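# Stack foam blocks into the tallest free-standing tower

## Task

Using the foam blocks found in the room, stack the highest tower you can that stands up by itself with nothing holding it; only the tower's own height matters, not where it is placed, and the robot must not tip over or be left leaning, or the job fails.

## Robot and tools

ROBOT. A base that can drive in any direction carries a column about 1.7 m high. A carriage slides on the column (lift_m) and holds two six-joint arms, each ending in a five-finger hand. Arm bases sit roughly 0.57 m + lift_m above the floor, with carriage parts hanging about 0.15 m lower. A hand point can get 0.78 m from its shoulder but only about 0.4 m below the arm base. Parked arm: joints 1-6 = 0, 0.05, 0.05, 1.45, 0, 0. Cameras: carriage_camera (fixed, forward, tilted about 20 degrees down), left_wrist_camera and right_wrist_camera (each aimed at its own hand point).

FRAMES. Base frame: origin on the floor below the base centre, x forward, y left, z up, metres. The left_hand and right_hand readings are hand-point positions in this frame; they tend to read higher than the real hand, especially at long reach. Odometry frame = base frame at scene start; base_odometry counts wheel turns only (slip counts as travel), heading in rad, left positive, -3.142 to 3.142.

move. One action per call. Keys: base, joints, speeds, min_time_s, plus cameras and blocking (not part of the action). base holds exactly one relative command, an offset from where the base was last reported: translate_m (forward +, -2 to 2 m), strafe_m (left +, -2 to 2 m) or rotate_rad (counter-clockwise +, -6.3 to 6.3 rad). joints is a single object for both arms, keyed by joint name, each value an absolute target: lift_m 0 to 1 m; <side>_joint1_rad -2.617 to 3.054 (yaw about vertical, 0 forward, + left); joint2 0 to 3.141 (shoulder: 0 upper arm back and level, 1.57 up, 3.14 forward); joint3 0 to 3.141 (elbow: 0 folded, 3.14 straight); joint4 -1.57 to 1.57 (wrist pitch, + lifts fingertips); joint5 -1.57 to 1.57 (wrist yaw, + turns fingertips right, opposite to joint 1); joint6 -2.094 to 2.094 (roll, + clockwise viewed from forearm). <side> is left or right. Hand keys, each -1 to 1 (+1 open/straight, -1 closed): <side>_hand_little, _ring, _middle, _index, _thumb_bend, _thumb_turn (+1 thumb beside palm, -1 thumb opposite fingers). Settings, not motions: <side>_hand_force_limit (-1 to 1, closing stop force about 0 to 10 N, 15 N for thumb) and <side>_hand_speed (-0.96 to 1; both start at 0 and -0.8). speeds (this action only): translate_m and strafe_m 0.02-0.5 m/s, rotate_rad 0.05-1.57 rad/s, lift_m 0.08-0.27 m/s. min_time_s 0.1-8 s sets a floor on arm motion duration; too short a value makes the arm whip and overshoot. An action lasts at most about 14-15 s (then time_out). blocking true or omitted waits until everything rests; false returns in about 0.5 s while motion continues, and a later move replaces only what it names. cameras: list of names or ["all"]; [] for none; default none when an action is sent, all when not. Unknown keys make the call invalid; out-of-range numbers get it refused.

Other tools. wait {seconds 0-10, cameras}: lets time pass, returns early once running motions settle. stop {cameras}: brakes everything still moving; braked parts read "stopped" and may keep pressing. zoom_image {camera, region [x0,y0,x1,y1]} in pixels of the latest 896x504 image, at most 504 by 504. show_instructions shows the reference pages. finished_scene {scene: 1} ends the scene for good; the tower must then stand without help.

RESULTS. "move" reads done when every motion finished, otherwise the worst status. base_status/joint_status per motion: done, moving, off_target (rested short and may still push), contact_stop, time_out, not_followed (a self-collision check withheld arm targets; reported as "joint command not followed"), limit_stop_at_motor_heat. After an unrequested stop or a refusal, the rest of that reply's move, wait and finished_scene calls are skipped. on_its_own lists things the robot did uncommanded. motor_effort gives percent of maximum, bracket = peak in last action; a lift effort that keeps dropping while lowering means a hand is resting on something. Hand readings: <side>_hand_stopped_by (six words for little, ring, middle, index, thumb_bend, thumb_turn: moving, target, force, stalled, fault) and <side>_<motor>_load_n in N (positive = pushed open); a lost grip shows as loads near 0. MOTOR HOT appears at 75 °C; at 100 °C the arm goes limp for 30-60 s (OVER-TEMPERATURE FAULT); resend targets after.

GRASPING. With the thumb turned in front (-1), the hand wraps objects roughly 0.035-0.065 m thick. Fingers reach 0.06-0.07 m past the hand point; the palm faces down when joints 5 and 6 are 0 and the hand is level. A finger motor only starts when its target changes; to squeeze harder raise force_limit and send a more-closed target. Close gently with hand_speed -0.94 or lower. A wrist bracket on the little-finger side can catch things.

AVOID. Tipping: keep the carriage low when driving, arms tucked, loads light; never swing both stretched loaded arms fast. Never let the arms strike or squeeze each other, including fingers. Arms have no contact stop and keep pushing; the base may stop on contact late or not at all, and may stay leaning after a bump (back off about 0.2 m). Do not reverse under table edges. Park arms to cool them when MOTOR HOT shows. Place blocks gently rather than dropping them, do not release moving blocks, and do not knock the tower or hit heavy objects. Loose objects may occasionally be nudged by something outside your control.

Each tool is called after "Request:" as a command line: name --argument value for each argument, lists and objects as JSON in quotes; but a table of rows of numbers goes row by row, as --pt "numbers of a row", without its own name.

Reference images:

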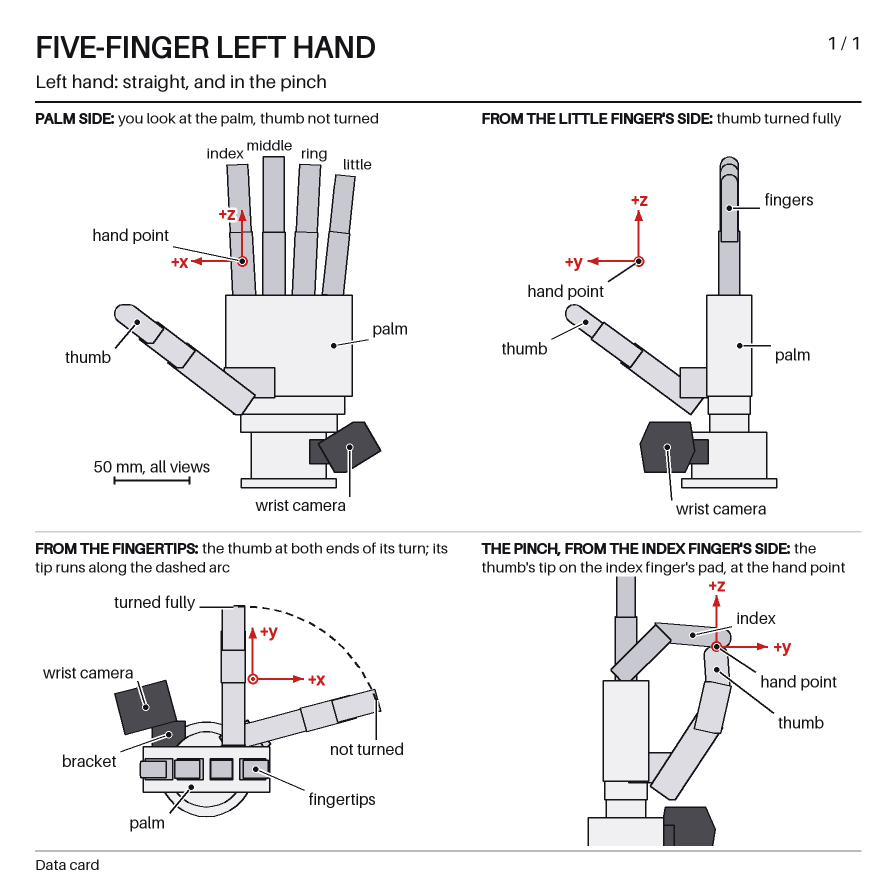

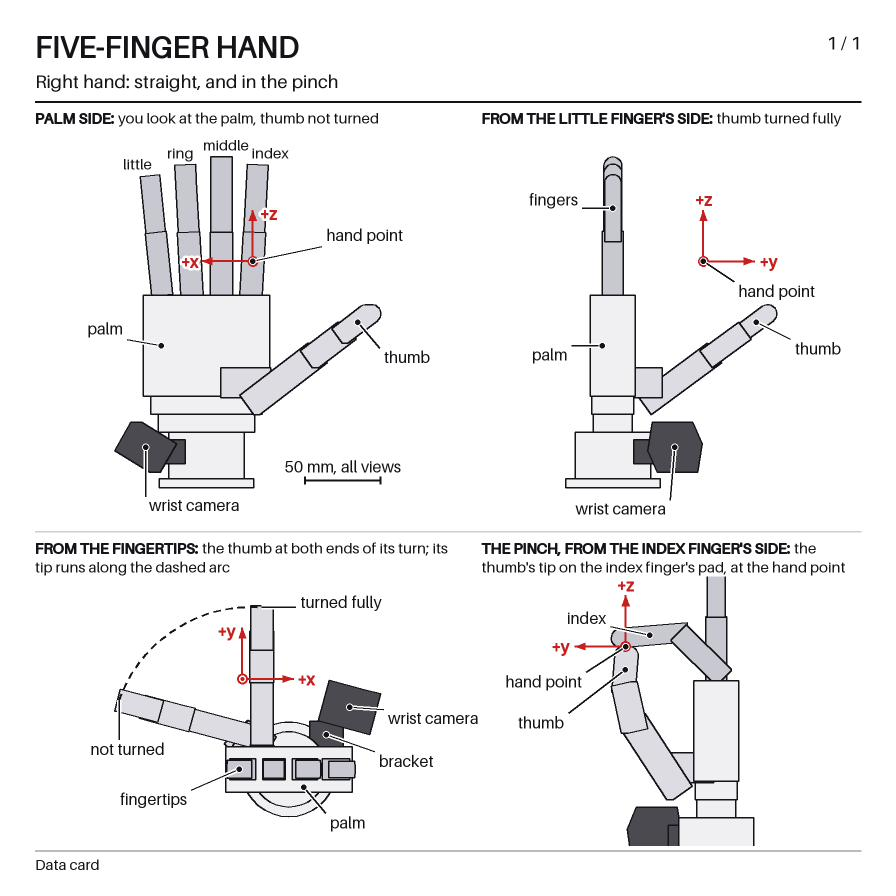

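## Session

Request:
move

Scene clock: 0.00 s.
Joint torques (N m): no reading
base_odometry: x=+0.000 y=+0.000 heading=+0.000
base_status: not commanded
joint_positions: lift_m=+0.300 left_joint1_rad=+0.010 left_joint2_rad=+0.063 left_joint3_rad=+0.030 left_joint4_rad=+1.434 left_joint5_rad=-0.050 left_joint6_rad=-0.049 right_joint1_rad=+0.007 right_joint2_rad=+0.051 right_joint3_rad=+0.039 right_joint4_rad=+1.464 right_joint5_rad=+0.012 right_joint6_rad=-0.045 left_hand_little=+1.000 left_hand_ring=+1.000 left_hand_middle=+1.000 left_hand_index=+1.000 left_hand_thumb_turn=+1.000 left_hand_thumb_bend=+1.000 left_hand_force_limit=+0.000 left_hand_speed=-0.800 right_hand_little=+1.000 right_hand_ring=+1.000 right_hand_middle=+1.000 right_hand_index=+1.000 right_hand_thumb_turn=+1.000 right_hand_thumb_bend=+1.000 right_hand_force_limit=+0.000 right_hand_speed=-0.800
joint_status: not commanded
left_hand_stopped_by: target,target,target,target,target,target
right_hand_stopped_by: target,target,target,target,target,target
left_little_load_n: 0.0
left_ring_load_n: 0.0
left_middle_load_n: 0.0
left_index_load_n: 0.0
left_thumb_bend_load_n: 0.0
left_thumb_turn_load_n: 0.0
right_little_load_n: 0.0
right_ring_load_n: 0.0
right_middle_load_n: 0.0
right_index_load_n: 0.0
right_thumb_bend_load_n: 0.0
right_thumb_turn_load_n: 0.0
motor_effort: lift_m=+24 drive_wheels=-1
left_hand: x=+0.3245 y=+0.2905 z=+1.2810 quat_wxyz=(+0.692, -0.079, +0.040, -0.716) (m; base frame)
right_hand: x=+0.3123 y=-0.2869 z=+1.2865 quat_wxyz=(+0.692, -0.039, +0.045, -0.719) (m; base frame)
pictures: carriage_camera, left_wrist_camera, right_wrist_camera

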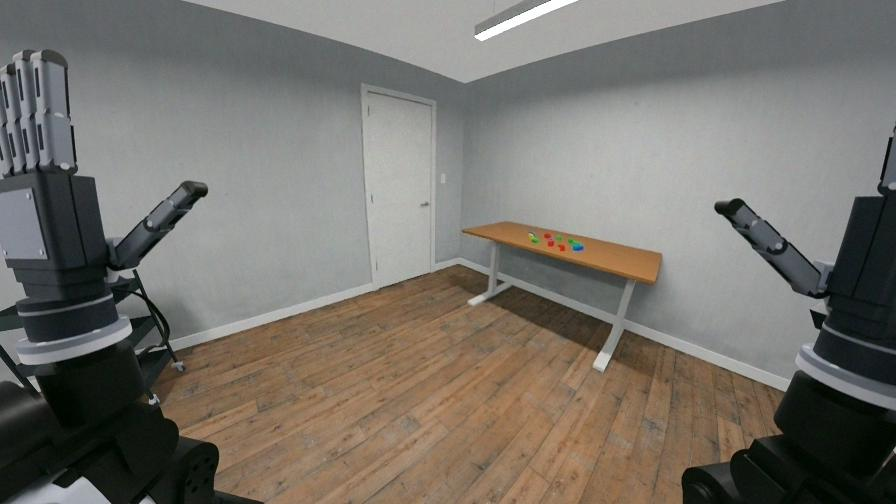

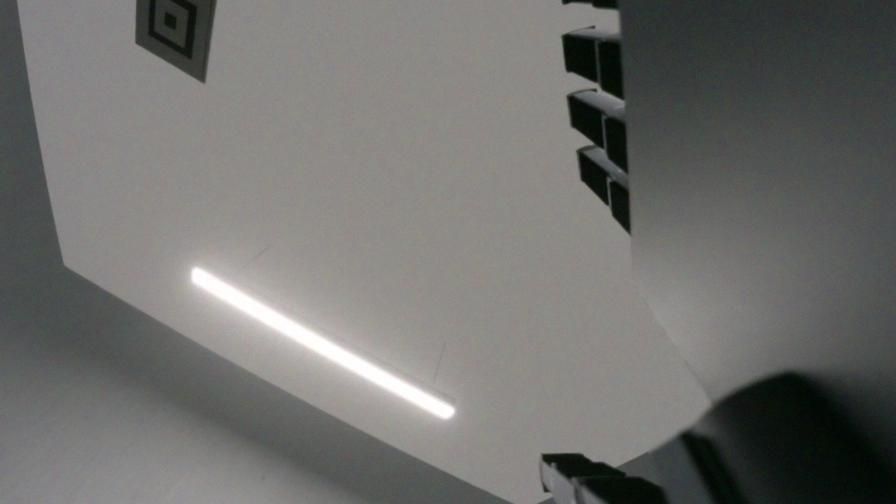

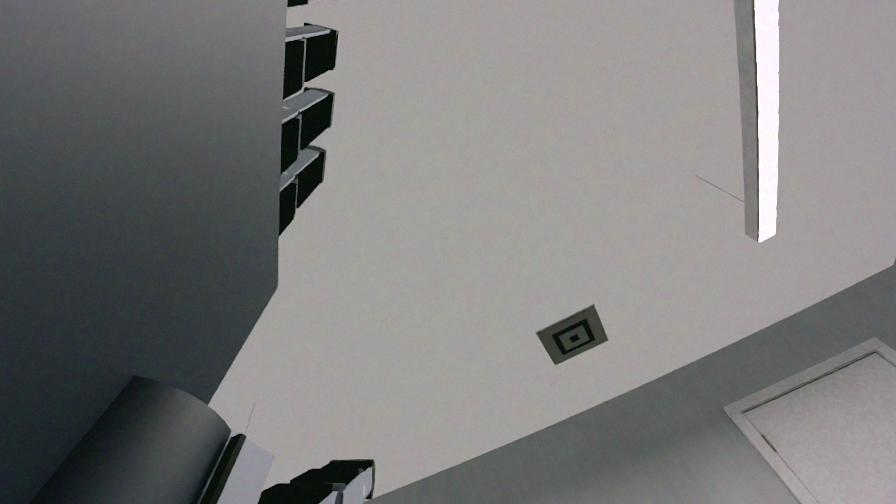

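Request:
zoom_image --camera "carriage_camera" --region '[500, 210, 620, 270]'

Scaled by 4.200 from the camera's 896x504 image, which has a finer 1280x720 frame.

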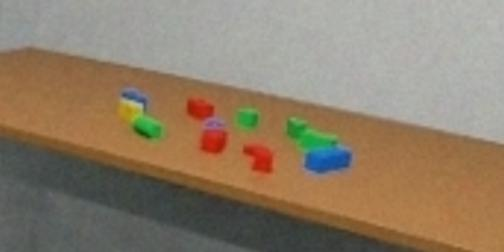

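Request:
move --base '{"rotate_rad": 1.2}' --cameras '["carriage_camera"]'

Request:
move --base '{"rotate_rad": 1.4}' --cameras '["carriage_camera"]'

Request:
move --base '{"rotate_rad": 1.4}' --cameras '["carriage_camera"]'

Request:
move --base '{"rotate_rad": 1.4}' --cameras '["carriage_camera"]'

Scene clock: 4.07 s.
Joint torques (N m): left_arm=[0.03 3.69 5.12 0.13 0.03 0.03] | right_arm=[-0.31 3.07 6.13 -0.07 0.03 -0.04]
move: done
base_odometry: x=+0.000 y=+0.000 heading=+1.200
base_status: done
joint_positions: lift_m=+0.300 left_joint1_rad=+0.010 left_joint2_rad=+0.063 left_joint3_rad=+0.030 left_joint4_rad=+1.434 left_joint5_rad=-0.050 left_joint6_rad=-0.049 right_joint1_rad=+0.007 right_joint2_rad=+0.051 right_joint3_rad=+0.039 right_joint4_rad=+1.463 right_joint5_rad=+0.012 right_joint6_rad=-0.045 left_hand_little=+1.000 left_hand_ring=+1.000 left_hand_middle=+1.000 left_hand_index=+1.000 left_hand_thumb_turn=+1.000 left_hand_thumb_bend=+1.000 left_hand_force_limit=+0.000 left_hand_speed=-0.800 right_hand_little=+1.000 right_hand_ring=+1.000 right_hand_middle=+1.000 right_hand_index=+1.000 right_hand_thumb_turn=+1.000 right_hand_thumb_bend=+1.000 right_hand_force_limit=+0.000 right_hand_speed=-0.800
joint_status: not commanded
left_hand_stopped_by: target,target,target,target,target,target
right_hand_stopped_by: target,target,target,target,target,target
left_little_load_n: 0.0
left_ring_load_n: 0.0
left_middle_load_n: 0.0
left_index_load_n: 0.0
left_thumb_bend_load_n: 0.0
left_thumb_turn_load_n: 0.0
right_little_load_n: 0.0
right_ring_load_n: 0.0
right_middle_load_n: 0.0
right_index_load_n: 0.0
right_thumb_bend_load_n: 0.0
right_thumb_turn_load_n: 0.0
motor_effort: lift_m=+25(26) drive_wheels=+0(6)
left_hand: x=+0.3245 y=+0.2905 z=+1.2810 quat_wxyz=(+0.692, -0.079, +0.040, -0.716) (m; base frame)
right_hand: x=+0.3125 y=-0.2869 z=+1.2864 quat_wxyz=(+0.692, -0.039, +0.045, -0.719) (m; base frame)
pictures: carriage_camera

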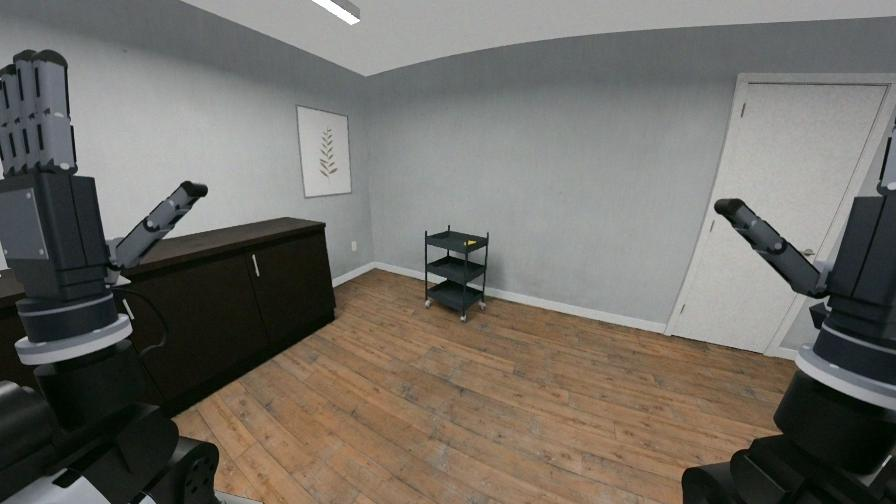

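Scene clock: 7.03 s.
Joint torques (N m): left_arm=[0.06 3.67 5.12 0.13 0.04 0.03] | right_arm=[-0.32 2.97 6.19 -0.05 -0.01 -0.09]
move: done
base_odometry: x=+0.000 y=+0.000 heading=+2.600
base_status: done
joint_positions: lift_m=+0.300 left_joint1_rad=+0.010 left_joint2_rad=+0.063 left_joint3_rad=+0.030 left_joint4_rad=+1.434 left_joint5_rad=-0.050 left_joint6_rad=-0.049 right_joint1_rad=+0.007 right_joint2_rad=+0.051 right_joint3_rad=+0.039 right_joint4_rad=+1.462 right_joint5_rad=+0.012 right_joint6_rad=-0.045 left_hand_little=+1.000 left_hand_ring=+1.000 left_hand_middle=+1.000 left_hand_index=+1.000 left_hand_thumb_turn=+1.000 left_hand_thumb_bend=+1.000 left_hand_force_limit=+0.000 left_hand_speed=-0.800 right_hand_little=+1.000 right_hand_ring=+1.000 right_hand_middle=+1.000 right_hand_index=+1.000 right_hand_thumb_turn=+1.000 right_hand_thumb_bend=+1.000 right_hand_force_limit=+0.000 right_hand_speed=-0.800
joint_status: not commanded
left_hand_stopped_by: target,target,target,target,target,target
right_hand_stopped_by: target,target,target,target,target,target
left_little_load_n: 0.0
left_ring_load_n: 0.0
left_middle_load_n: 0.0
left_index_load_n: 0.0
left_thumb_bend_load_n: 0.0
left_thumb_turn_load_n: 0.0
right_little_load_n: 0.0
right_ring_load_n: 0.0
right_middle_load_n: 0.0
right_index_load_n: 0.0
right_thumb_bend_load_n: 0.0
right_thumb_turn_load_n: 0.0
motor_effort: lift_m=+24(27) drive_wheels=+0(5)
left_hand: x=+0.3245 y=+0.2905 z=+1.2810 quat_wxyz=(+0.692, -0.079, +0.040, -0.716) (m; base frame)
right_hand: x=+0.3128 y=-0.2869 z=+1.2863 quat_wxyz=(+0.692, -0.040, +0.046, -0.719) (m; base frame)
pictures: carriage_camera

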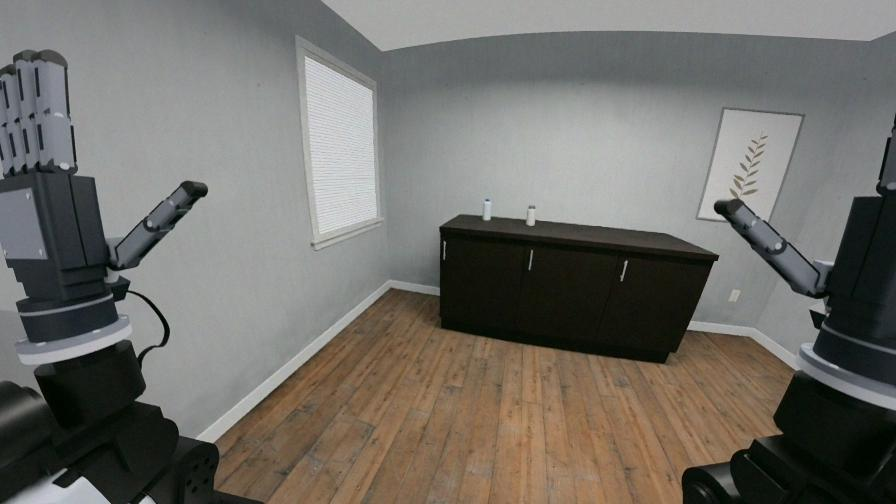

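Scene clock: 10.00 s.
Joint torques (N m): left_arm=[0.05 3.7 5.11 0.13 0.04 0.03] | right_arm=[-0.29 2.99 6.17 -0.04 0.01 -0.08]
move: done
base_odometry: x=+0.000 y=+0.000 heading=-2.284
base_status: done
joint_positions: lift_m=+0.300 left_joint1_rad=+0.010 left_joint2_rad=+0.063 left_joint3_rad=+0.030 left_joint4_rad=+1.434 left_joint5_rad=-0.050 left_joint6_rad=-0.049 right_joint1_rad=+0.007 right_joint2_rad=+0.051 right_joint3_rad=+0.039 right_joint4_rad=+1.461 right_joint5_rad=+0.012 right_joint6_rad=-0.045 left_hand_little=+1.000 left_hand_ring=+1.000 left_hand_middle=+1.000 left_hand_index=+1.000 left_hand_thumb_turn=+1.000 left_hand_thumb_bend=+1.000 left_hand_force_limit=+0.000 left_hand_speed=-0.800 right_hand_little=+1.000 right_hand_ring=+1.000 right_hand_middle=+1.000 right_hand_index=+1.000 right_hand_thumb_turn=+1.000 right_hand_thumb_bend=+1.000 right_hand_force_limit=+0.000 right_hand_speed=-0.800
joint_status: not commanded
left_hand_stopped_by: target,target,target,target,target,target
right_hand_stopped_by: target,target,target,target,target,target
left_little_load_n: 0.0
left_ring_load_n: 0.0
left_middle_load_n: 0.0
left_index_load_n: 0.0
left_thumb_bend_load_n: 0.0
left_thumb_turn_load_n: 0.0
right_little_load_n: 0.0
right_ring_load_n: 0.0
right_middle_load_n: 0.0
right_index_load_n: 0.0
right_thumb_bend_load_n: 0.0
right_thumb_turn_load_n: 0.0
motor_effort: lift_m=+26(27) drive_wheels=+0(5)
left_hand: x=+0.3245 y=+0.2905 z=+1.2810 quat_wxyz=(+0.692, -0.079, +0.040, -0.716) (m; base frame)
right_hand: x=+0.3130 y=-0.2869 z=+1.2862 quat_wxyz=(+0.692, -0.040, +0.046, -0.719) (m; base frame)
pictures: carriage_camera

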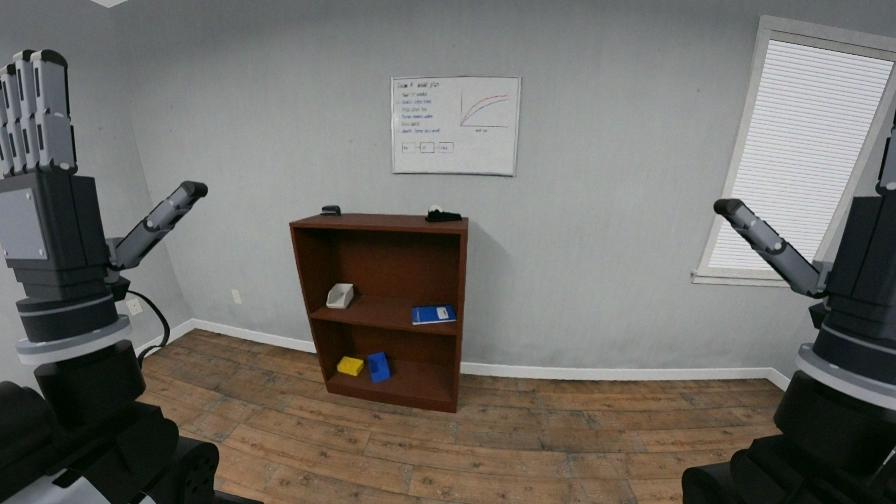

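Scene clock: 12.97 s.
Joint torques (N m): left_arm=[0.06 3.7 5.14 0.13 0.03 0.02] | right_arm=[-0.29 3.02 6.13 -0.04 -0.02 -0.09]
move: done
base_odometry: x=+0.000 y=+0.000 heading=-0.884
base_status: done
joint_positions: lift_m=+0.300 left_joint1_rad=+0.010 left_joint2_rad=+0.063 left_joint3_rad=+0.030 left_joint4_rad=+1.434 left_joint5_rad=-0.050 left_joint6_rad=-0.049 right_joint1_rad=+0.007 right_joint2_rad=+0.051 right_joint3_rad=+0.039 right_joint4_rad=+1.460 right_joint5_rad=+0.012 right_joint6_rad=-0.045 left_hand_little=+1.000 left_hand_ring=+1.000 left_hand_middle=+1.000 left_hand_index=+1.000 left_hand_thumb_turn=+1.000 left_hand_thumb_bend=+1.000 left_hand_force_limit=+0.000 left_hand_speed=-0.800 right_hand_little=+1.000 right_hand_ring=+1.000 right_hand_middle=+1.000 right_hand_index=+1.000 right_hand_thumb_turn=+1.000 right_hand_thumb_bend=+1.000 right_hand_force_limit=+0.000 right_hand_speed=-0.800
joint_status: not commanded
left_hand_stopped_by: target,target,target,target,target,target
right_hand_stopped_by: target,target,target,target,target,target
left_little_load_n: 0.0
left_ring_load_n: 0.0
left_middle_load_n: 0.0
left_index_load_n: 0.0
left_thumb_bend_load_n: 0.0
left_thumb_turn_load_n: -0.5
right_little_load_n: 0.0
right_ring_load_n: 0.0
right_middle_load_n: 0.0
right_index_load_n: 0.0
right_thumb_bend_load_n: 0.0
right_thumb_turn_load_n: 0.0
motor_effort: lift_m=+24(26) drive_wheels=+0(5)
left_hand: x=+0.3245 y=+0.2905 z=+1.2810 quat_wxyz=(+0.692, -0.079, +0.040, -0.716) (m; base frame)
right_hand: x=+0.3132 y=-0.2869 z=+1.2862 quat_wxyz=(+0.692, -0.040, +0.046, -0.719) (m; base frame)
pictures: carriage_camera

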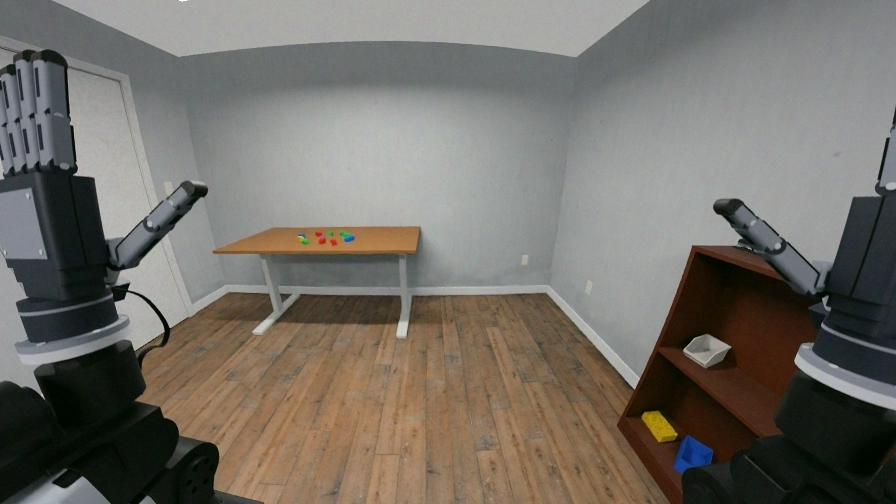

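Request:
zoom_image --camera "carriage_camera" --region '[280, 215, 380, 260]'

Request:
zoom_image --camera "carriage_camera" --region '[600, 240, 800, 500]'

Request:
move --base '{"rotate_rad": 2.08}' --cameras '["carriage_camera"]'

Request:
zoom_image --camera "carriage_camera" --region '[410, 215, 510, 325]'

Scaled by 5.040 from the camera's 896x504 image, which has a finer 1280x720 frame.

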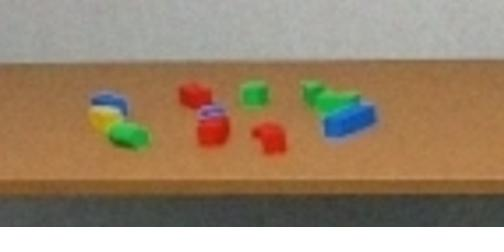

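Scaled by 1.938 from the camera's 896x504 image, which has a finer 1280x720 frame.

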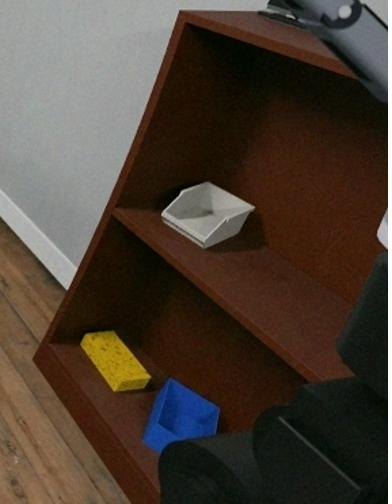

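Scene clock: 19.07 s.
Joint torques (N m): left_arm=[0.02 3.67 5.12 0.14 0.04 0.03] | right_arm=[-0.31 3 6.23 -0.03 -0.01 -0.07]
move: done
base_odometry: x=+0.000 y=+0.000 heading=+1.196
base_status: done
joint_positions: lift_m=+0.300 left_joint1_rad=+0.010 left_joint2_rad=+0.063 left_joint3_rad=+0.030 left_joint4_rad=+1.434 left_joint5_rad=-0.050 left_joint6_rad=-0.049 right_joint1_rad=+0.007 right_joint2_rad=+0.051 right_joint3_rad=+0.039 right_joint4_rad=+1.459 right_joint5_rad=+0.012 right_joint6_rad=-0.045 left_hand_little=+1.000 left_hand_ring=+1.000 left_hand_middle=+1.000 left_hand_index=+1.000 left_hand_thumb_turn=+1.000 left_hand_thumb_bend=+1.000 left_hand_force_limit=+0.000 left_hand_speed=-0.800 right_hand_little=+1.000 right_hand_ring=+1.000 right_hand_middle=+1.000 right_hand_index=+1.000 right_hand_thumb_turn=+1.000 right_hand_thumb_bend=+1.000 right_hand_force_limit=+0.000 right_hand_speed=-0.800
joint_status: not commanded
left_hand_stopped_by: target,target,target,target,target,target
right_hand_stopped_by: target,target,target,target,target,target
left_little_load_n: 0.0
left_ring_load_n: 0.0
left_middle_load_n: 0.0
left_index_load_n: 0.0
left_thumb_bend_load_n: 0.0
left_thumb_turn_load_n: 0.0
right_little_load_n: 0.0
right_ring_load_n: 0.0
right_middle_load_n: 0.0
right_index_load_n: 0.0
right_thumb_bend_load_n: 0.0
right_thumb_turn_load_n: 0.0
motor_effort: lift_m=+25(26) drive_wheels=+1(5)
left_hand: x=+0.3245 y=+0.2905 z=+1.2810 quat_wxyz=(+0.692, -0.079, +0.040, -0.716) (m; base frame)
right_hand: x=+0.3135 y=-0.2869 z=+1.2860 quat_wxyz=(+0.692, -0.041, +0.047, -0.719) (m; base frame)
pictures: carriage_camera

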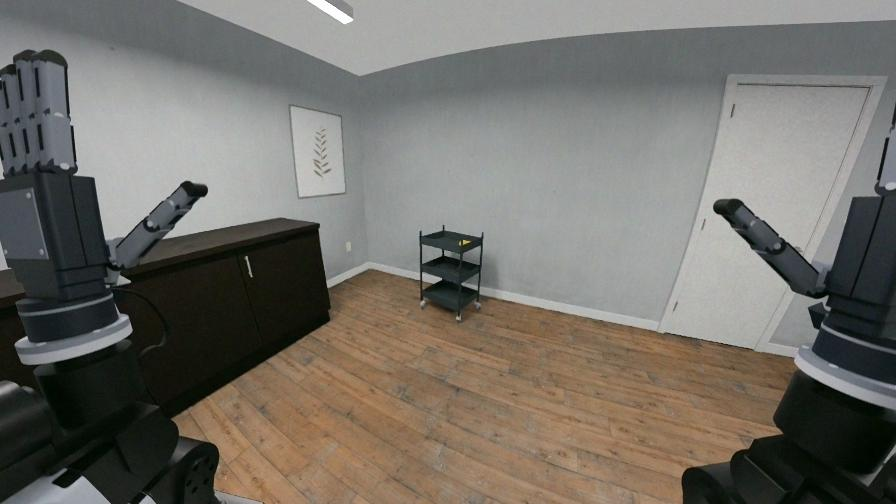

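Scaled by 4.582 from the camera's 896x504 image, which has a finer 1280x720 frame.

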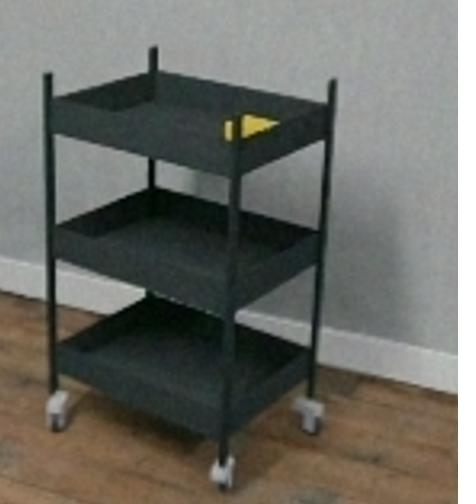

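Request:
move --base '{"translate_m": 0.95}' --joints '{"lift_m": 0.6}' --cameras '["carriage_camera"]'

Request:
zoom_image --camera "carriage_camera" --region '[360, 200, 600, 400]'

Scene clock: 24.17 s.
Joint torques (N m): left_arm=[0.03 3.62 5.11 0.13 0.03 0.03] | right_arm=[-0.38 3.02 6.13 -0.01 0.01 -0.08]
move: done
base_odometry: x=+0.347 y=+0.884 heading=+1.196
base_status: done
joint_positions: lift_m=+0.600 left_joint1_rad=+0.010 left_joint2_rad=+0.063 left_joint3_rad=+0.030 left_joint4_rad=+1.432 left_joint5_rad=-0.050 left_joint6_rad=-0.049 right_joint1_rad=+0.007 right_joint2_rad=+0.051 right_joint3_rad=+0.039 right_joint4_rad=+1.459 right_joint5_rad=+0.012 right_joint6_rad=-0.045 left_hand_little=+1.000 left_hand_ring=+1.000 left_hand_middle=+1.000 left_hand_index=+1.000 left_hand_thumb_turn=+1.000 left_hand_thumb_bend=+1.000 left_hand_force_limit=+0.000 left_hand_speed=-0.800 right_hand_little=+1.000 right_hand_ring=+1.000 right_hand_middle=+1.000 right_hand_index=+1.000 right_hand_thumb_turn=+1.000 right_hand_thumb_bend=+1.000 right_hand_force_limit=+0.000 right_hand_speed=-0.800
joint_status: all done
left_hand_stopped_by: target,target,target,target,target,target
right_hand_stopped_by: target,target,target,target,target,target
left_little_load_n: 0.0
left_ring_load_n: 0.0
left_middle_load_n: 0.0
left_index_load_n: 0.0
left_thumb_bend_load_n: 0.0
left_thumb_turn_load_n: 0.0
right_little_load_n: 0.0
right_ring_load_n: 0.0
right_middle_load_n: 0.0
right_index_load_n: 0.0
right_thumb_bend_load_n: 0.0
right_thumb_turn_load_n: -0.5
motor_effort: lift_m=+26(33) drive_wheels=-5(10)
left_hand: x=+0.3251 y=+0.2905 z=+1.5807 quat_wxyz=(+0.692, -0.080, +0.041, -0.716) (m; base frame)
right_hand: x=+0.3136 y=-0.2869 z=+1.5859 quat_wxyz=(+0.692, -0.041, +0.047, -0.719) (m; base frame)
pictures: carriage_camera

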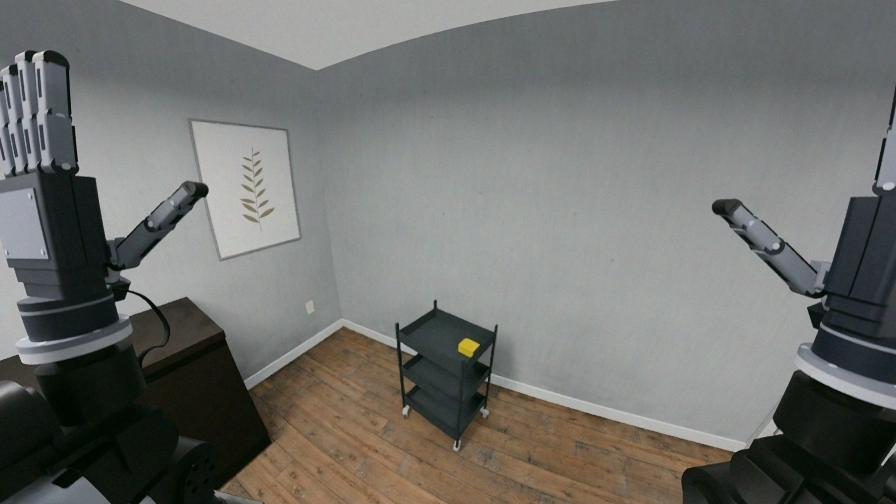

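Scaled by 2.100 from the camera's 896x504 image, which has a finer 1280x720 frame.

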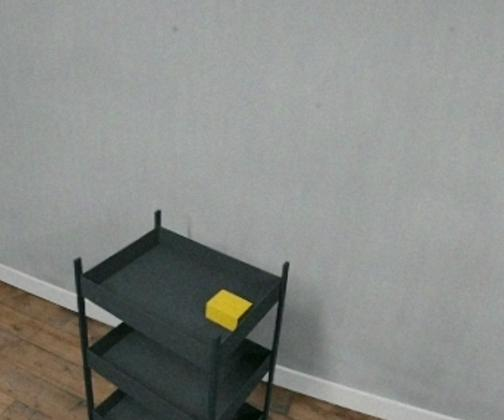

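Request:
move --joints '{"right_joint4_rad": 0.0, "lift_m": 0.5}' --cameras '[]'

Request:
move --joints '{"right_joint2_rad": 1.0, "right_joint3_rad": 1.0, "right_joint4_rad": -0.7}' --cameras '["right_wrist_camera", "carriage_camera"]'

Scene clock: 35.40 s.
Joint torques (N m): left_arm=[0.03 3.69 5.14 0.17 0.04 0.02] | right_arm=[-0.34 1.26 8.27 2 -0.01 -0.06]
move: done
base_odometry: x=+0.347 y=+0.884 heading=+1.196
base_status: not commanded
joint_positions: lift_m=+0.500 left_joint1_rad=+0.010 left_joint2_rad=+0.063 left_joint3_rad=+0.030 left_joint4_rad=+1.432 left_joint5_rad=-0.050 left_joint6_rad=-0.049 right_joint1_rad=+0.007 right_joint2_rad=+0.051 right_joint3_rad=+0.039 right_joint4_rad=+0.016 right_joint5_rad=+0.012 right_joint6_rad=-0.045 left_hand_little=+1.000 left_hand_ring=+1.000 left_hand_middle=+1.000 left_hand_index=+1.000 left_hand_thumb_turn=+1.000 left_hand_thumb_bend=+1.000 left_hand_force_limit=+0.000 left_hand_speed=-0.800 right_hand_little=+1.000 right_hand_ring=+1.000 right_hand_middle=+1.000 right_hand_index=+1.000 right_hand_thumb_turn=+1.000 right_hand_thumb_bend=+1.000 right_hand_force_limit=+0.000 right_hand_speed=-0.800
joint_status: all done
left_hand_stopped_by: target,target,target,target,target,target
right_hand_stopped_by: target,target,target,target,target,target
left_little_load_n: 0.0
left_ring_load_n: 0.0
left_middle_load_n: 0.0
left_index_load_n: 0.0
left_thumb_bend_load_n: 0.0
left_thumb_turn_load_n: 0.0
right_little_load_n: 0.0
right_ring_load_n: 0.0
right_middle_load_n: 0.0
right_index_load_n: 0.0
right_thumb_bend_load_n: 0.0
right_thumb_turn_load_n: 0.0
motor_effort: lift_m=+23(25) drive_wheels=-4(5)
left_hand: x=+0.3251 y=+0.2905 z=+1.4810 quat_wxyz=(+0.692, -0.080, +0.041, -0.716) (m; base frame)
right_hand: x=+0.4881 y=-0.2856 z=+1.1669 quat_wxyz=(+0.488, -0.509, +0.489, -0.513) (m; base frame)
pictures: none
No camera images: "cameras" was empty.

Scene clock: 37.07 s.
Joint torques (N m): left_arm=[0.05 3.67 5.14 0.16 0.04 0.03] | right_arm=[-0.32 -1.89 9.95 1.67 -0.01 -0.07]
move: done
base_odometry: x=+0.347 y=+0.884 heading=+1.196
base_status: not commanded
joint_positions: lift_m=+0.500 left_joint1_rad=+0.010 left_joint2_rad=+0.063 left_joint3_rad=+0.030 left_joint4_rad=+1.432 left_joint5_rad=-0.050 left_joint6_rad=-0.049 right_joint1_rad=+0.007 right_joint2_rad=+0.995 right_joint3_rad=+0.977 right_joint4_rad=-0.684 right_joint5_rad=+0.012 right_joint6_rad=-0.045 left_hand_little=+1.000 left_hand_ring=+1.000 left_hand_middle=+1.000 left_hand_index=+1.000 left_hand_thumb_turn=+1.000 left_hand_thumb_bend=+1.000 left_hand_force_limit=+0.000 left_hand_speed=-0.800 right_hand_little=+1.000 right_hand_ring=+1.000 right_hand_middle=+1.000 right_hand_index=+1.000 right_hand_thumb_turn=+1.000 right_hand_thumb_bend=+1.000 right_hand_force_limit=+0.000 right_hand_speed=-0.800
joint_status: all done
left_hand_stopped_by: target,target,target,target,target,target
right_hand_stopped_by: target,target,target,target,target,target
left_little_load_n: 0.0
left_ring_load_n: 0.0
left_middle_load_n: 0.0
left_index_load_n: 0.0
left_thumb_bend_load_n: 0.0
left_thumb_turn_load_n: 0.0
right_little_load_n: 0.0
right_ring_load_n: 0.0
right_middle_load_n: 0.0
right_index_load_n: 0.0
right_thumb_bend_load_n: 0.0
right_thumb_turn_load_n: 0.0
motor_effort: lift_m=+22(24) drive_wheels=-4(5)
left_hand: x=+0.3251 y=+0.2905 z=+1.4810 quat_wxyz=(+0.692, -0.080, +0.041, -0.716) (m; base frame)
right_hand: x=+0.5049 y=-0.2855 z=+1.2135 quat_wxyz=(+0.288, -0.656, +0.626, -0.307) (m; base frame)
pictures: carriage_camera, right_wrist_camera

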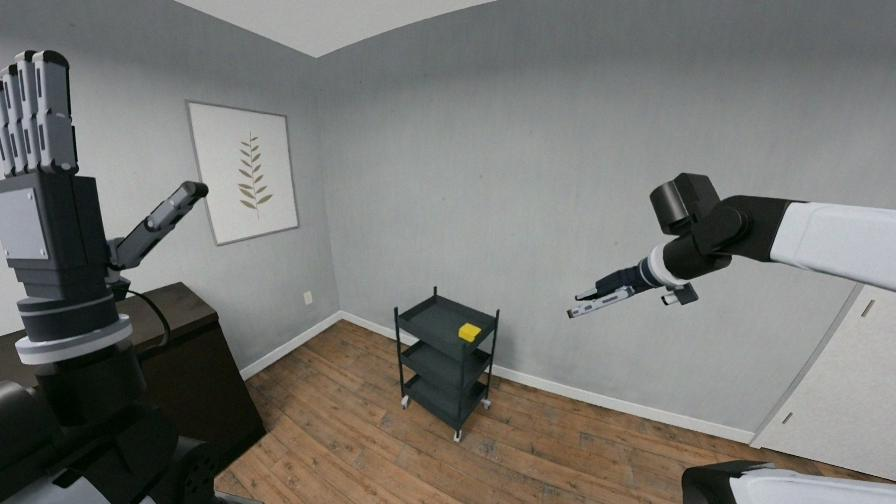

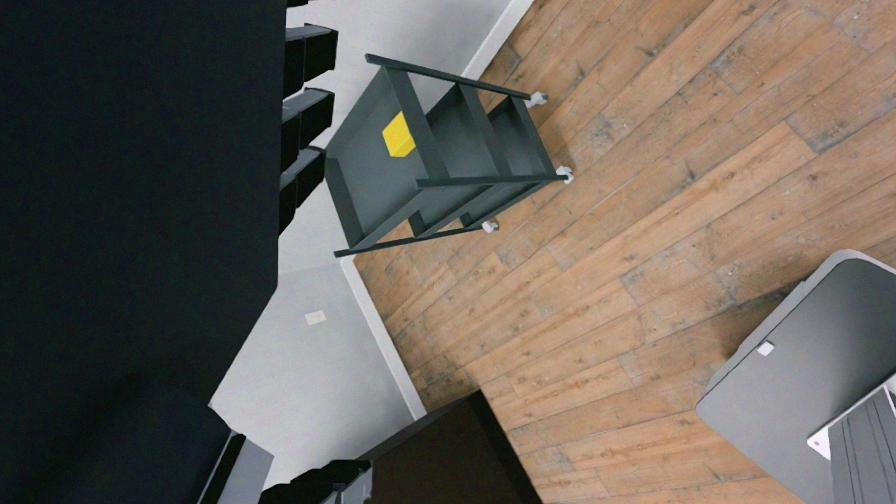

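Request:
move --joints '{"right_joint2_rad": 1.5, "right_joint3_rad": 1.0, "right_joint4_rad": -0.7}' --cameras '[]'

Request:
move --joints '{"right_joint2_rad": 1.5, "right_joint3_rad": 1.5, "right_joint4_rad": -0.7, "right_joint5_rad": 0.5}' --cameras '[]'

Request:
move --joints '{"right_joint2_rad": 1.5, "right_joint3_rad": 1.5, "right_joint4_rad": -0.7, "right_joint5_rad": 0.0, "right_joint6_rad": 1.0, "right_joint1_rad": 0.3}' --cameras '["right_wrist_camera", "carriage_camera"]'

Scene clock: 41.53 s.
Joint torques (N m): left_arm=[0.03 3.66 5.15 0.17 0.04 0.03] | right_arm=[-0.36 -5.27 8.4 0.92 -0.03 -0.09]
move: done
base_odometry: x=+0.347 y=+0.884 heading=+1.196
base_status: not commanded
joint_positions: lift_m=+0.500 left_joint1_rad=+0.010 left_joint2_rad=+0.063 left_joint3_rad=+0.030 left_joint4_rad=+1.432 left_joint5_rad=-0.050 left_joint6_rad=-0.049 right_joint1_rad=+0.007 right_joint2_rad=+1.495 right_joint3_rad=+0.986 right_joint4_rad=-0.690 right_joint5_rad=+0.012 right_joint6_rad=-0.045 left_hand_little=+1.000 left_hand_ring=+1.000 left_hand_middle=+1.000 left_hand_index=+1.000 left_hand_thumb_turn=+1.000 left_hand_thumb_bend=+1.000 left_hand_force_limit=+0.000 left_hand_speed=-0.800 right_hand_little=+1.000 right_hand_ring=+1.000 right_hand_middle=+1.000 right_hand_index=+1.000 right_hand_thumb_turn=+1.000 right_hand_thumb_bend=+1.000 right_hand_force_limit=+0.000 right_hand_speed=-0.800
joint_status: all done
left_hand_stopped_by: target,target,target,target,target,target
right_hand_stopped_by: target,target,target,target,target,target
left_little_load_n: 0.0
left_ring_load_n: 0.0
left_middle_load_n: 0.0
left_index_load_n: 0.0
left_thumb_bend_load_n: 0.0
left_thumb_turn_load_n: 0.0
right_little_load_n: 0.0
right_ring_load_n: 0.0
right_middle_load_n: 0.0
right_index_load_n: 0.0
right_thumb_bend_load_n: 0.0
right_thumb_turn_load_n: 0.0
motor_effort: lift_m=+22(24) drive_wheels=-4(5)
left_hand: x=+0.3251 y=+0.2905 z=+1.4810 quat_wxyz=(+0.692, -0.080, +0.041, -0.716) (m; base frame)
right_hand: x=+0.5006 y=-0.2856 z=+1.0805 quat_wxyz=(+0.124, -0.712, +0.677, -0.137) (m; base frame)
pictures: none
No camera images: "cameras" was empty.

Scene clock: 42.87 s.
Joint torques (N m): left_arm=[0.05 3.69 5.11 0.17 0.04 0.03] | right_arm=[-0.29 -5.94 9.25 1.68 0.31 -0.08]
move: done
base_odometry: x=+0.347 y=+0.884 heading=+1.196
base_status: not commanded
joint_positions: lift_m=+0.500 left_joint1_rad=+0.010 left_joint2_rad=+0.063 left_joint3_rad=+0.030 left_joint4_rad=+1.432 left_joint5_rad=-0.050 left_joint6_rad=-0.049 right_joint1_rad=+0.007 right_joint2_rad=+1.497 right_joint3_rad=+1.482 right_joint4_rad=-0.692 right_joint5_rad=+0.489 right_joint6_rad=-0.045 left_hand_little=+1.000 left_hand_ring=+1.000 left_hand_middle=+1.000 left_hand_index=+1.000 left_hand_thumb_turn=+1.000 left_hand_thumb_bend=+1.000 left_hand_force_limit=+0.000 left_hand_speed=-0.800 right_hand_little=+1.000 right_hand_ring=+1.000 right_hand_middle=+1.000 right_hand_index=+1.000 right_hand_thumb_turn=+1.000 right_hand_thumb_bend=+1.000 right_hand_force_limit=+0.000 right_hand_speed=-0.800
joint_status: all done
left_hand_stopped_by: target,target,target,target,target,target
right_hand_stopped_by: target,target,target,target,target,target
left_little_load_n: 0.0
left_ring_load_n: 0.0
left_middle_load_n: 0.0
left_index_load_n: 0.0
left_thumb_bend_load_n: 0.0
left_thumb_turn_load_n: 0.0
right_little_load_n: 0.0
right_ring_load_n: 0.0
right_middle_load_n: 0.0
right_index_load_n: 0.0
right_thumb_bend_load_n: 0.0
right_thumb_turn_load_n: 0.0
motor_effort: lift_m=+22(24) drive_wheels=+1(4)
left_hand: x=+0.3251 y=+0.2905 z=+1.4810 quat_wxyz=(+0.692, -0.080, +0.041, -0.716) (m; base frame)
right_hand: x=+0.6210 y=-0.3769 z=+1.2619 quat_wxyz=(+0.123, -0.569, +0.680, -0.445) (m; base frame)
pictures: none
No camera images: "cameras" was empty.

Scene clock: 44.20 s.
Joint torques (N m): left_arm=[0.03 3.69 5.14 0.17 0.04 0.03] | right_arm=[-0.17 -6.01 9.42 1.74 -0.15 0.05]
move: done
base_odometry: x=+0.347 y=+0.884 heading=+1.196
base_status: not commanded
joint_positions: lift_m=+0.500 left_joint1_rad=+0.010 left_joint2_rad=+0.063 left_joint3_rad=+0.030 left_joint4_rad=+1.432 left_joint5_rad=-0.050 left_joint6_rad=-0.049 right_joint1_rad=+0.299 right_joint2_rad=+1.497 right_joint3_rad=+1.482 right_joint4_rad=-0.692 right_joint5_rad=+0.011 right_joint6_rad=+0.991 left_hand_little=+1.000 left_hand_ring=+1.000 left_hand_middle=+1.000 left_hand_index=+1.000 left_hand_thumb_turn=+1.000 left_hand_thumb_bend=+1.000 left_hand_force_limit=+0.000 left_hand_speed=-0.800 right_hand_little=+1.000 right_hand_ring=+1.000 right_hand_middle=+1.000 right_hand_index=+1.000 right_hand_thumb_turn=+1.000 right_hand_thumb_bend=+1.000 right_hand_force_limit=+0.000 right_hand_speed=-0.800
joint_status: all done
left_hand_stopped_by: target,target,target,target,target,target
right_hand_stopped_by: target,target,target,target,target,target
left_little_load_n: 0.0
left_ring_load_n: 0.0
left_middle_load_n: 0.0
left_index_load_n: 0.0
left_thumb_bend_load_n: 0.0
left_thumb_turn_load_n: 0.0
right_little_load_n: 0.0
right_ring_load_n: 0.0
right_middle_load_n: 0.0
right_index_load_n: 0.0
right_thumb_bend_load_n: 0.0
right_thumb_turn_load_n: 0.0
motor_effort: lift_m=+23(24) drive_wheels=+1(4)
left_hand: x=+0.3251 y=+0.2905 z=+1.4810 quat_wxyz=(+0.692, -0.080, +0.041, -0.716) (m; base frame)
right_hand: x=+0.6247 y=-0.1198 z=+1.2965 quat_wxyz=(+0.414, -0.384, +0.823, -0.064) (m; base frame)
pictures: carriage_camera, right_wrist_camera

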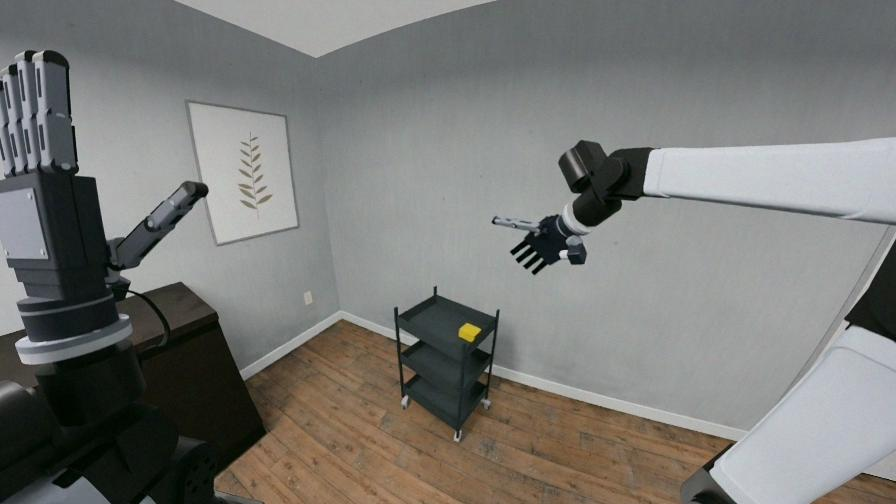

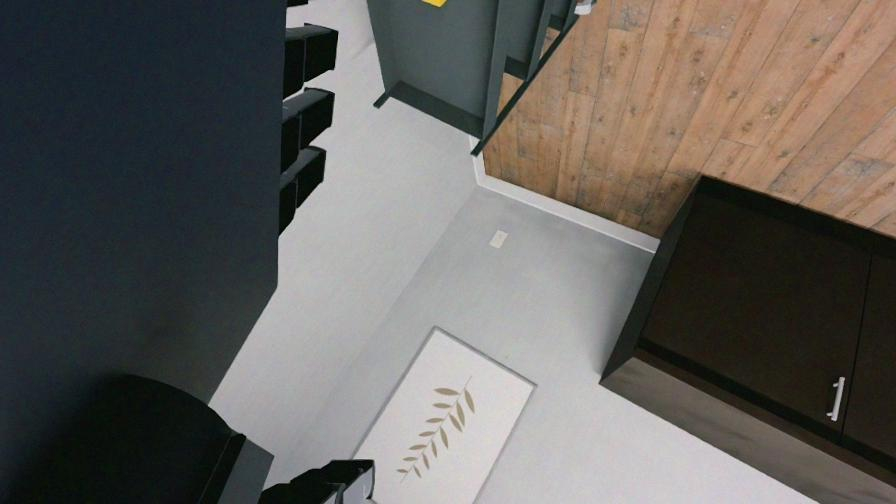

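Request:
move --base '{"strafe_m": 0.2}' --joints '{"right_joint1_rad": 0.0, "right_joint2_rad": 1.0, "right_joint3_rad": 1.0, "right_joint4_rad": -0.9, "right_joint5_rad": 0.0, "right_joint6_rad": 0.0}' --cameras '[]'

Request:
move --base '{"translate_m": 0.3}' --speeds '{"translate_m": 0.2}' --cameras '["carriage_camera", "right_wrist_camera"]'

Scene clock: 56.23 s.
Joint torques (N m): left_arm=[0.05 3.66 5.14 0.16 0.04 0.04] | right_arm=[-0.77 -2.8 6.72 1.41 -0.09 -0.13]
move: done
base_odometry: x=+0.161 y=+0.958 heading=+1.196
base_status: done
joint_positions: lift_m=+0.500 left_joint1_rad=+0.010 left_joint2_rad=+0.063 left_joint3_rad=+0.030 left_joint4_rad=+1.432 left_joint5_rad=-0.050 left_joint6_rad=-0.049 right_joint1_rad=+0.006 right_joint2_rad=+1.008 right_joint3_rad=+1.007 right_joint4_rad=-0.887 right_joint5_rad=+0.006 right_joint6_rad=+0.007 left_hand_little=+1.000 left_hand_ring=+1.000 left_hand_middle=+1.000 left_hand_index=+1.000 left_hand_thumb_turn=+1.000 left_hand_thumb_bend=+1.000 left_hand_force_limit=+0.000 left_hand_speed=-0.800 right_hand_little=+1.000 right_hand_ring=+1.000 right_hand_middle=+1.000 right_hand_index=+1.000 right_hand_thumb_turn=+1.000 right_hand_thumb_bend=+1.000 right_hand_force_limit=+0.000 right_hand_speed=-0.800
joint_status: all done
left_hand_stopped_by: target,target,target,target,target,target
right_hand_stopped_by: target,target,target,target,target,target
left_little_load_n: 0.0
left_ring_load_n: 0.0
left_middle_load_n: 0.0
left_index_load_n: 0.0
left_thumb_bend_load_n: 0.0
left_thumb_turn_load_n: 0.0
right_little_load_n: 0.0
right_ring_load_n: 0.0
right_middle_load_n: 0.0
right_index_load_n: 0.0
right_thumb_bend_load_n: 0.0
right_thumb_turn_load_n: 0.0
motor_effort: lift_m=+23(24) drive_wheels=-1(6)
left_hand: x=+0.3251 y=+0.2905 z=+1.4810 quat_wxyz=(+0.692, -0.080, +0.041, -0.716) (m; base frame)
right_hand: x=+0.4643 y=-0.2817 z=+1.1937 quat_wxyz=(+0.236, -0.665, +0.668, -0.237) (m; base frame)
pictures: none
No camera images: "cameras" was empty.

Scene clock: 58.83 s.
Joint torques (N m): left_arm=[0.08 3.69 5.26 0.17 0.04 0.03] | right_arm=[-0.81 -2.66 6.64 1.45 -0.08 -0.12]
move: done
base_odometry: x=+0.271 y=+1.237 heading=+1.197
base_status: done
joint_positions: lift_m=+0.500 left_joint1_rad=+0.010 left_joint2_rad=+0.063 left_joint3_rad=+0.030 left_joint4_rad=+1.432 left_joint5_rad=-0.050 left_joint6_rad=-0.049 right_joint1_rad=+0.006 right_joint2_rad=+1.006 right_joint3_rad=+1.007 right_joint4_rad=-0.889 right_joint5_rad=+0.006 right_joint6_rad=+0.007 left_hand_little=+1.000 left_hand_ring=+1.000 left_hand_middle=+1.000 left_hand_index=+1.000 left_hand_thumb_turn=+1.000 left_hand_thumb_bend=+1.000 left_hand_force_limit=+0.000 left_hand_speed=-0.800 right_hand_little=+1.000 right_hand_ring=+1.000 right_hand_middle=+1.000 right_hand_index=+1.000 right_hand_thumb_turn=+1.000 right_hand_thumb_bend=+1.000 right_hand_force_limit=+0.000 right_hand_speed=-0.800
joint_status: not commanded
left_hand_stopped_by: target,target,target,target,target,target
right_hand_stopped_by: target,target,target,target,target,target
left_little_load_n: 0.0
left_ring_load_n: 0.0
left_middle_load_n: 0.0
left_index_load_n: 0.0
left_thumb_bend_load_n: 0.0
left_thumb_turn_load_n: 0.0
right_little_load_n: 0.0
right_ring_load_n: 0.0
right_middle_load_n: 0.0
right_index_load_n: 0.0
right_thumb_bend_load_n: 0.0
right_thumb_turn_load_n: 0.0
motor_effort: lift_m=+24(25) drive_wheels=-4(6)
left_hand: x=+0.3250 y=+0.2905 z=+1.4811 quat_wxyz=(+0.692, -0.080, +0.041, -0.716) (m; base frame)
right_hand: x=+0.4637 y=-0.2817 z=+1.1940 quat_wxyz=(+0.236, -0.665, +0.668, -0.237) (m; base frame)
pictures: carriage_camera, right_wrist_camera

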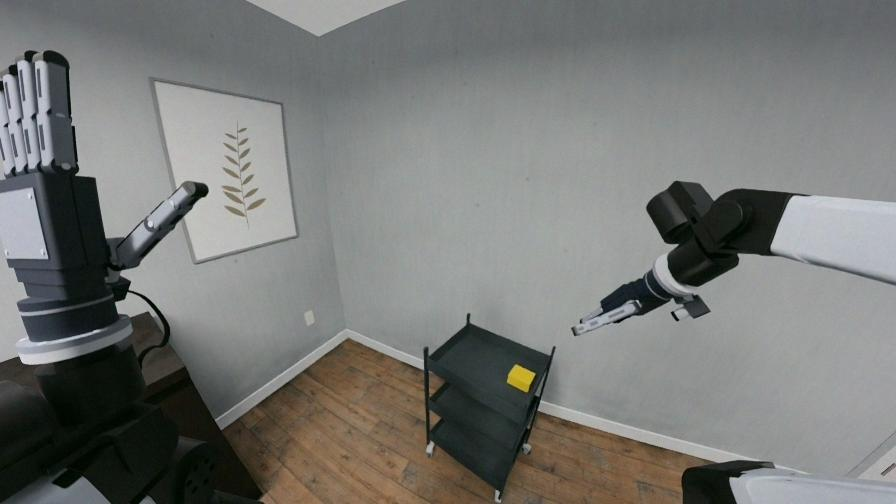

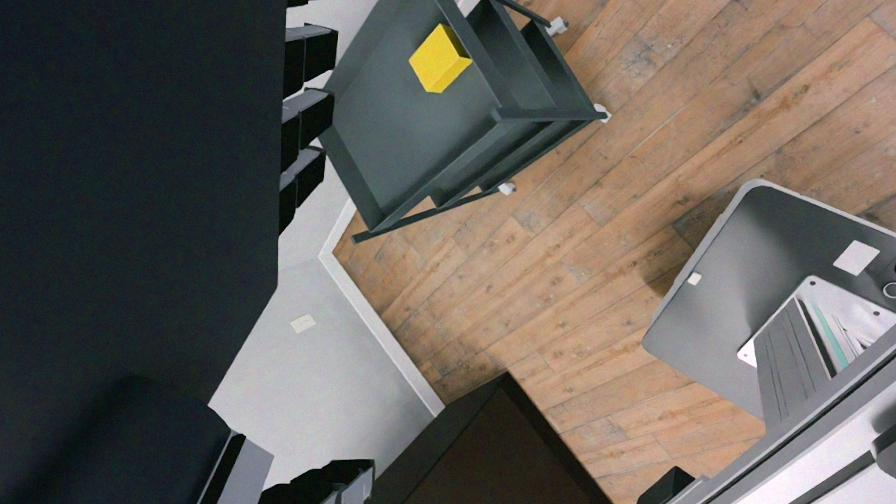

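Request:
zoom_image --camera "carriage_camera" --region '[410, 300, 570, 420]'

Request:
zoom_image --camera "right_wrist_camera" --region '[330, 0, 630, 240]'

Scaled by 3.150 from the camera's 896x504 image, which has a finer 1280x720 frame.

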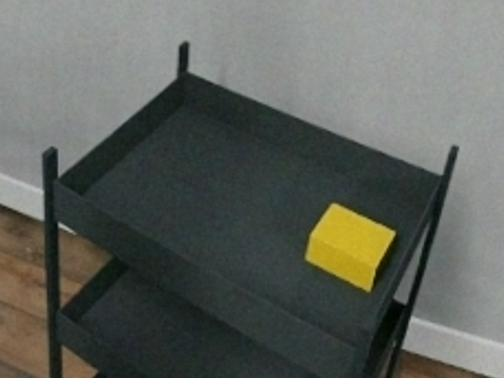

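Scaled by 1.680 from the camera's 896x504 image, which has a finer 1280x720 frame.

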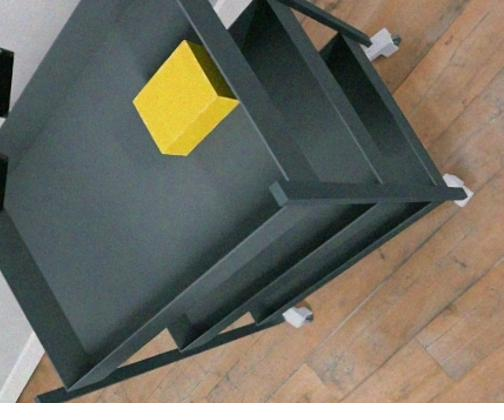

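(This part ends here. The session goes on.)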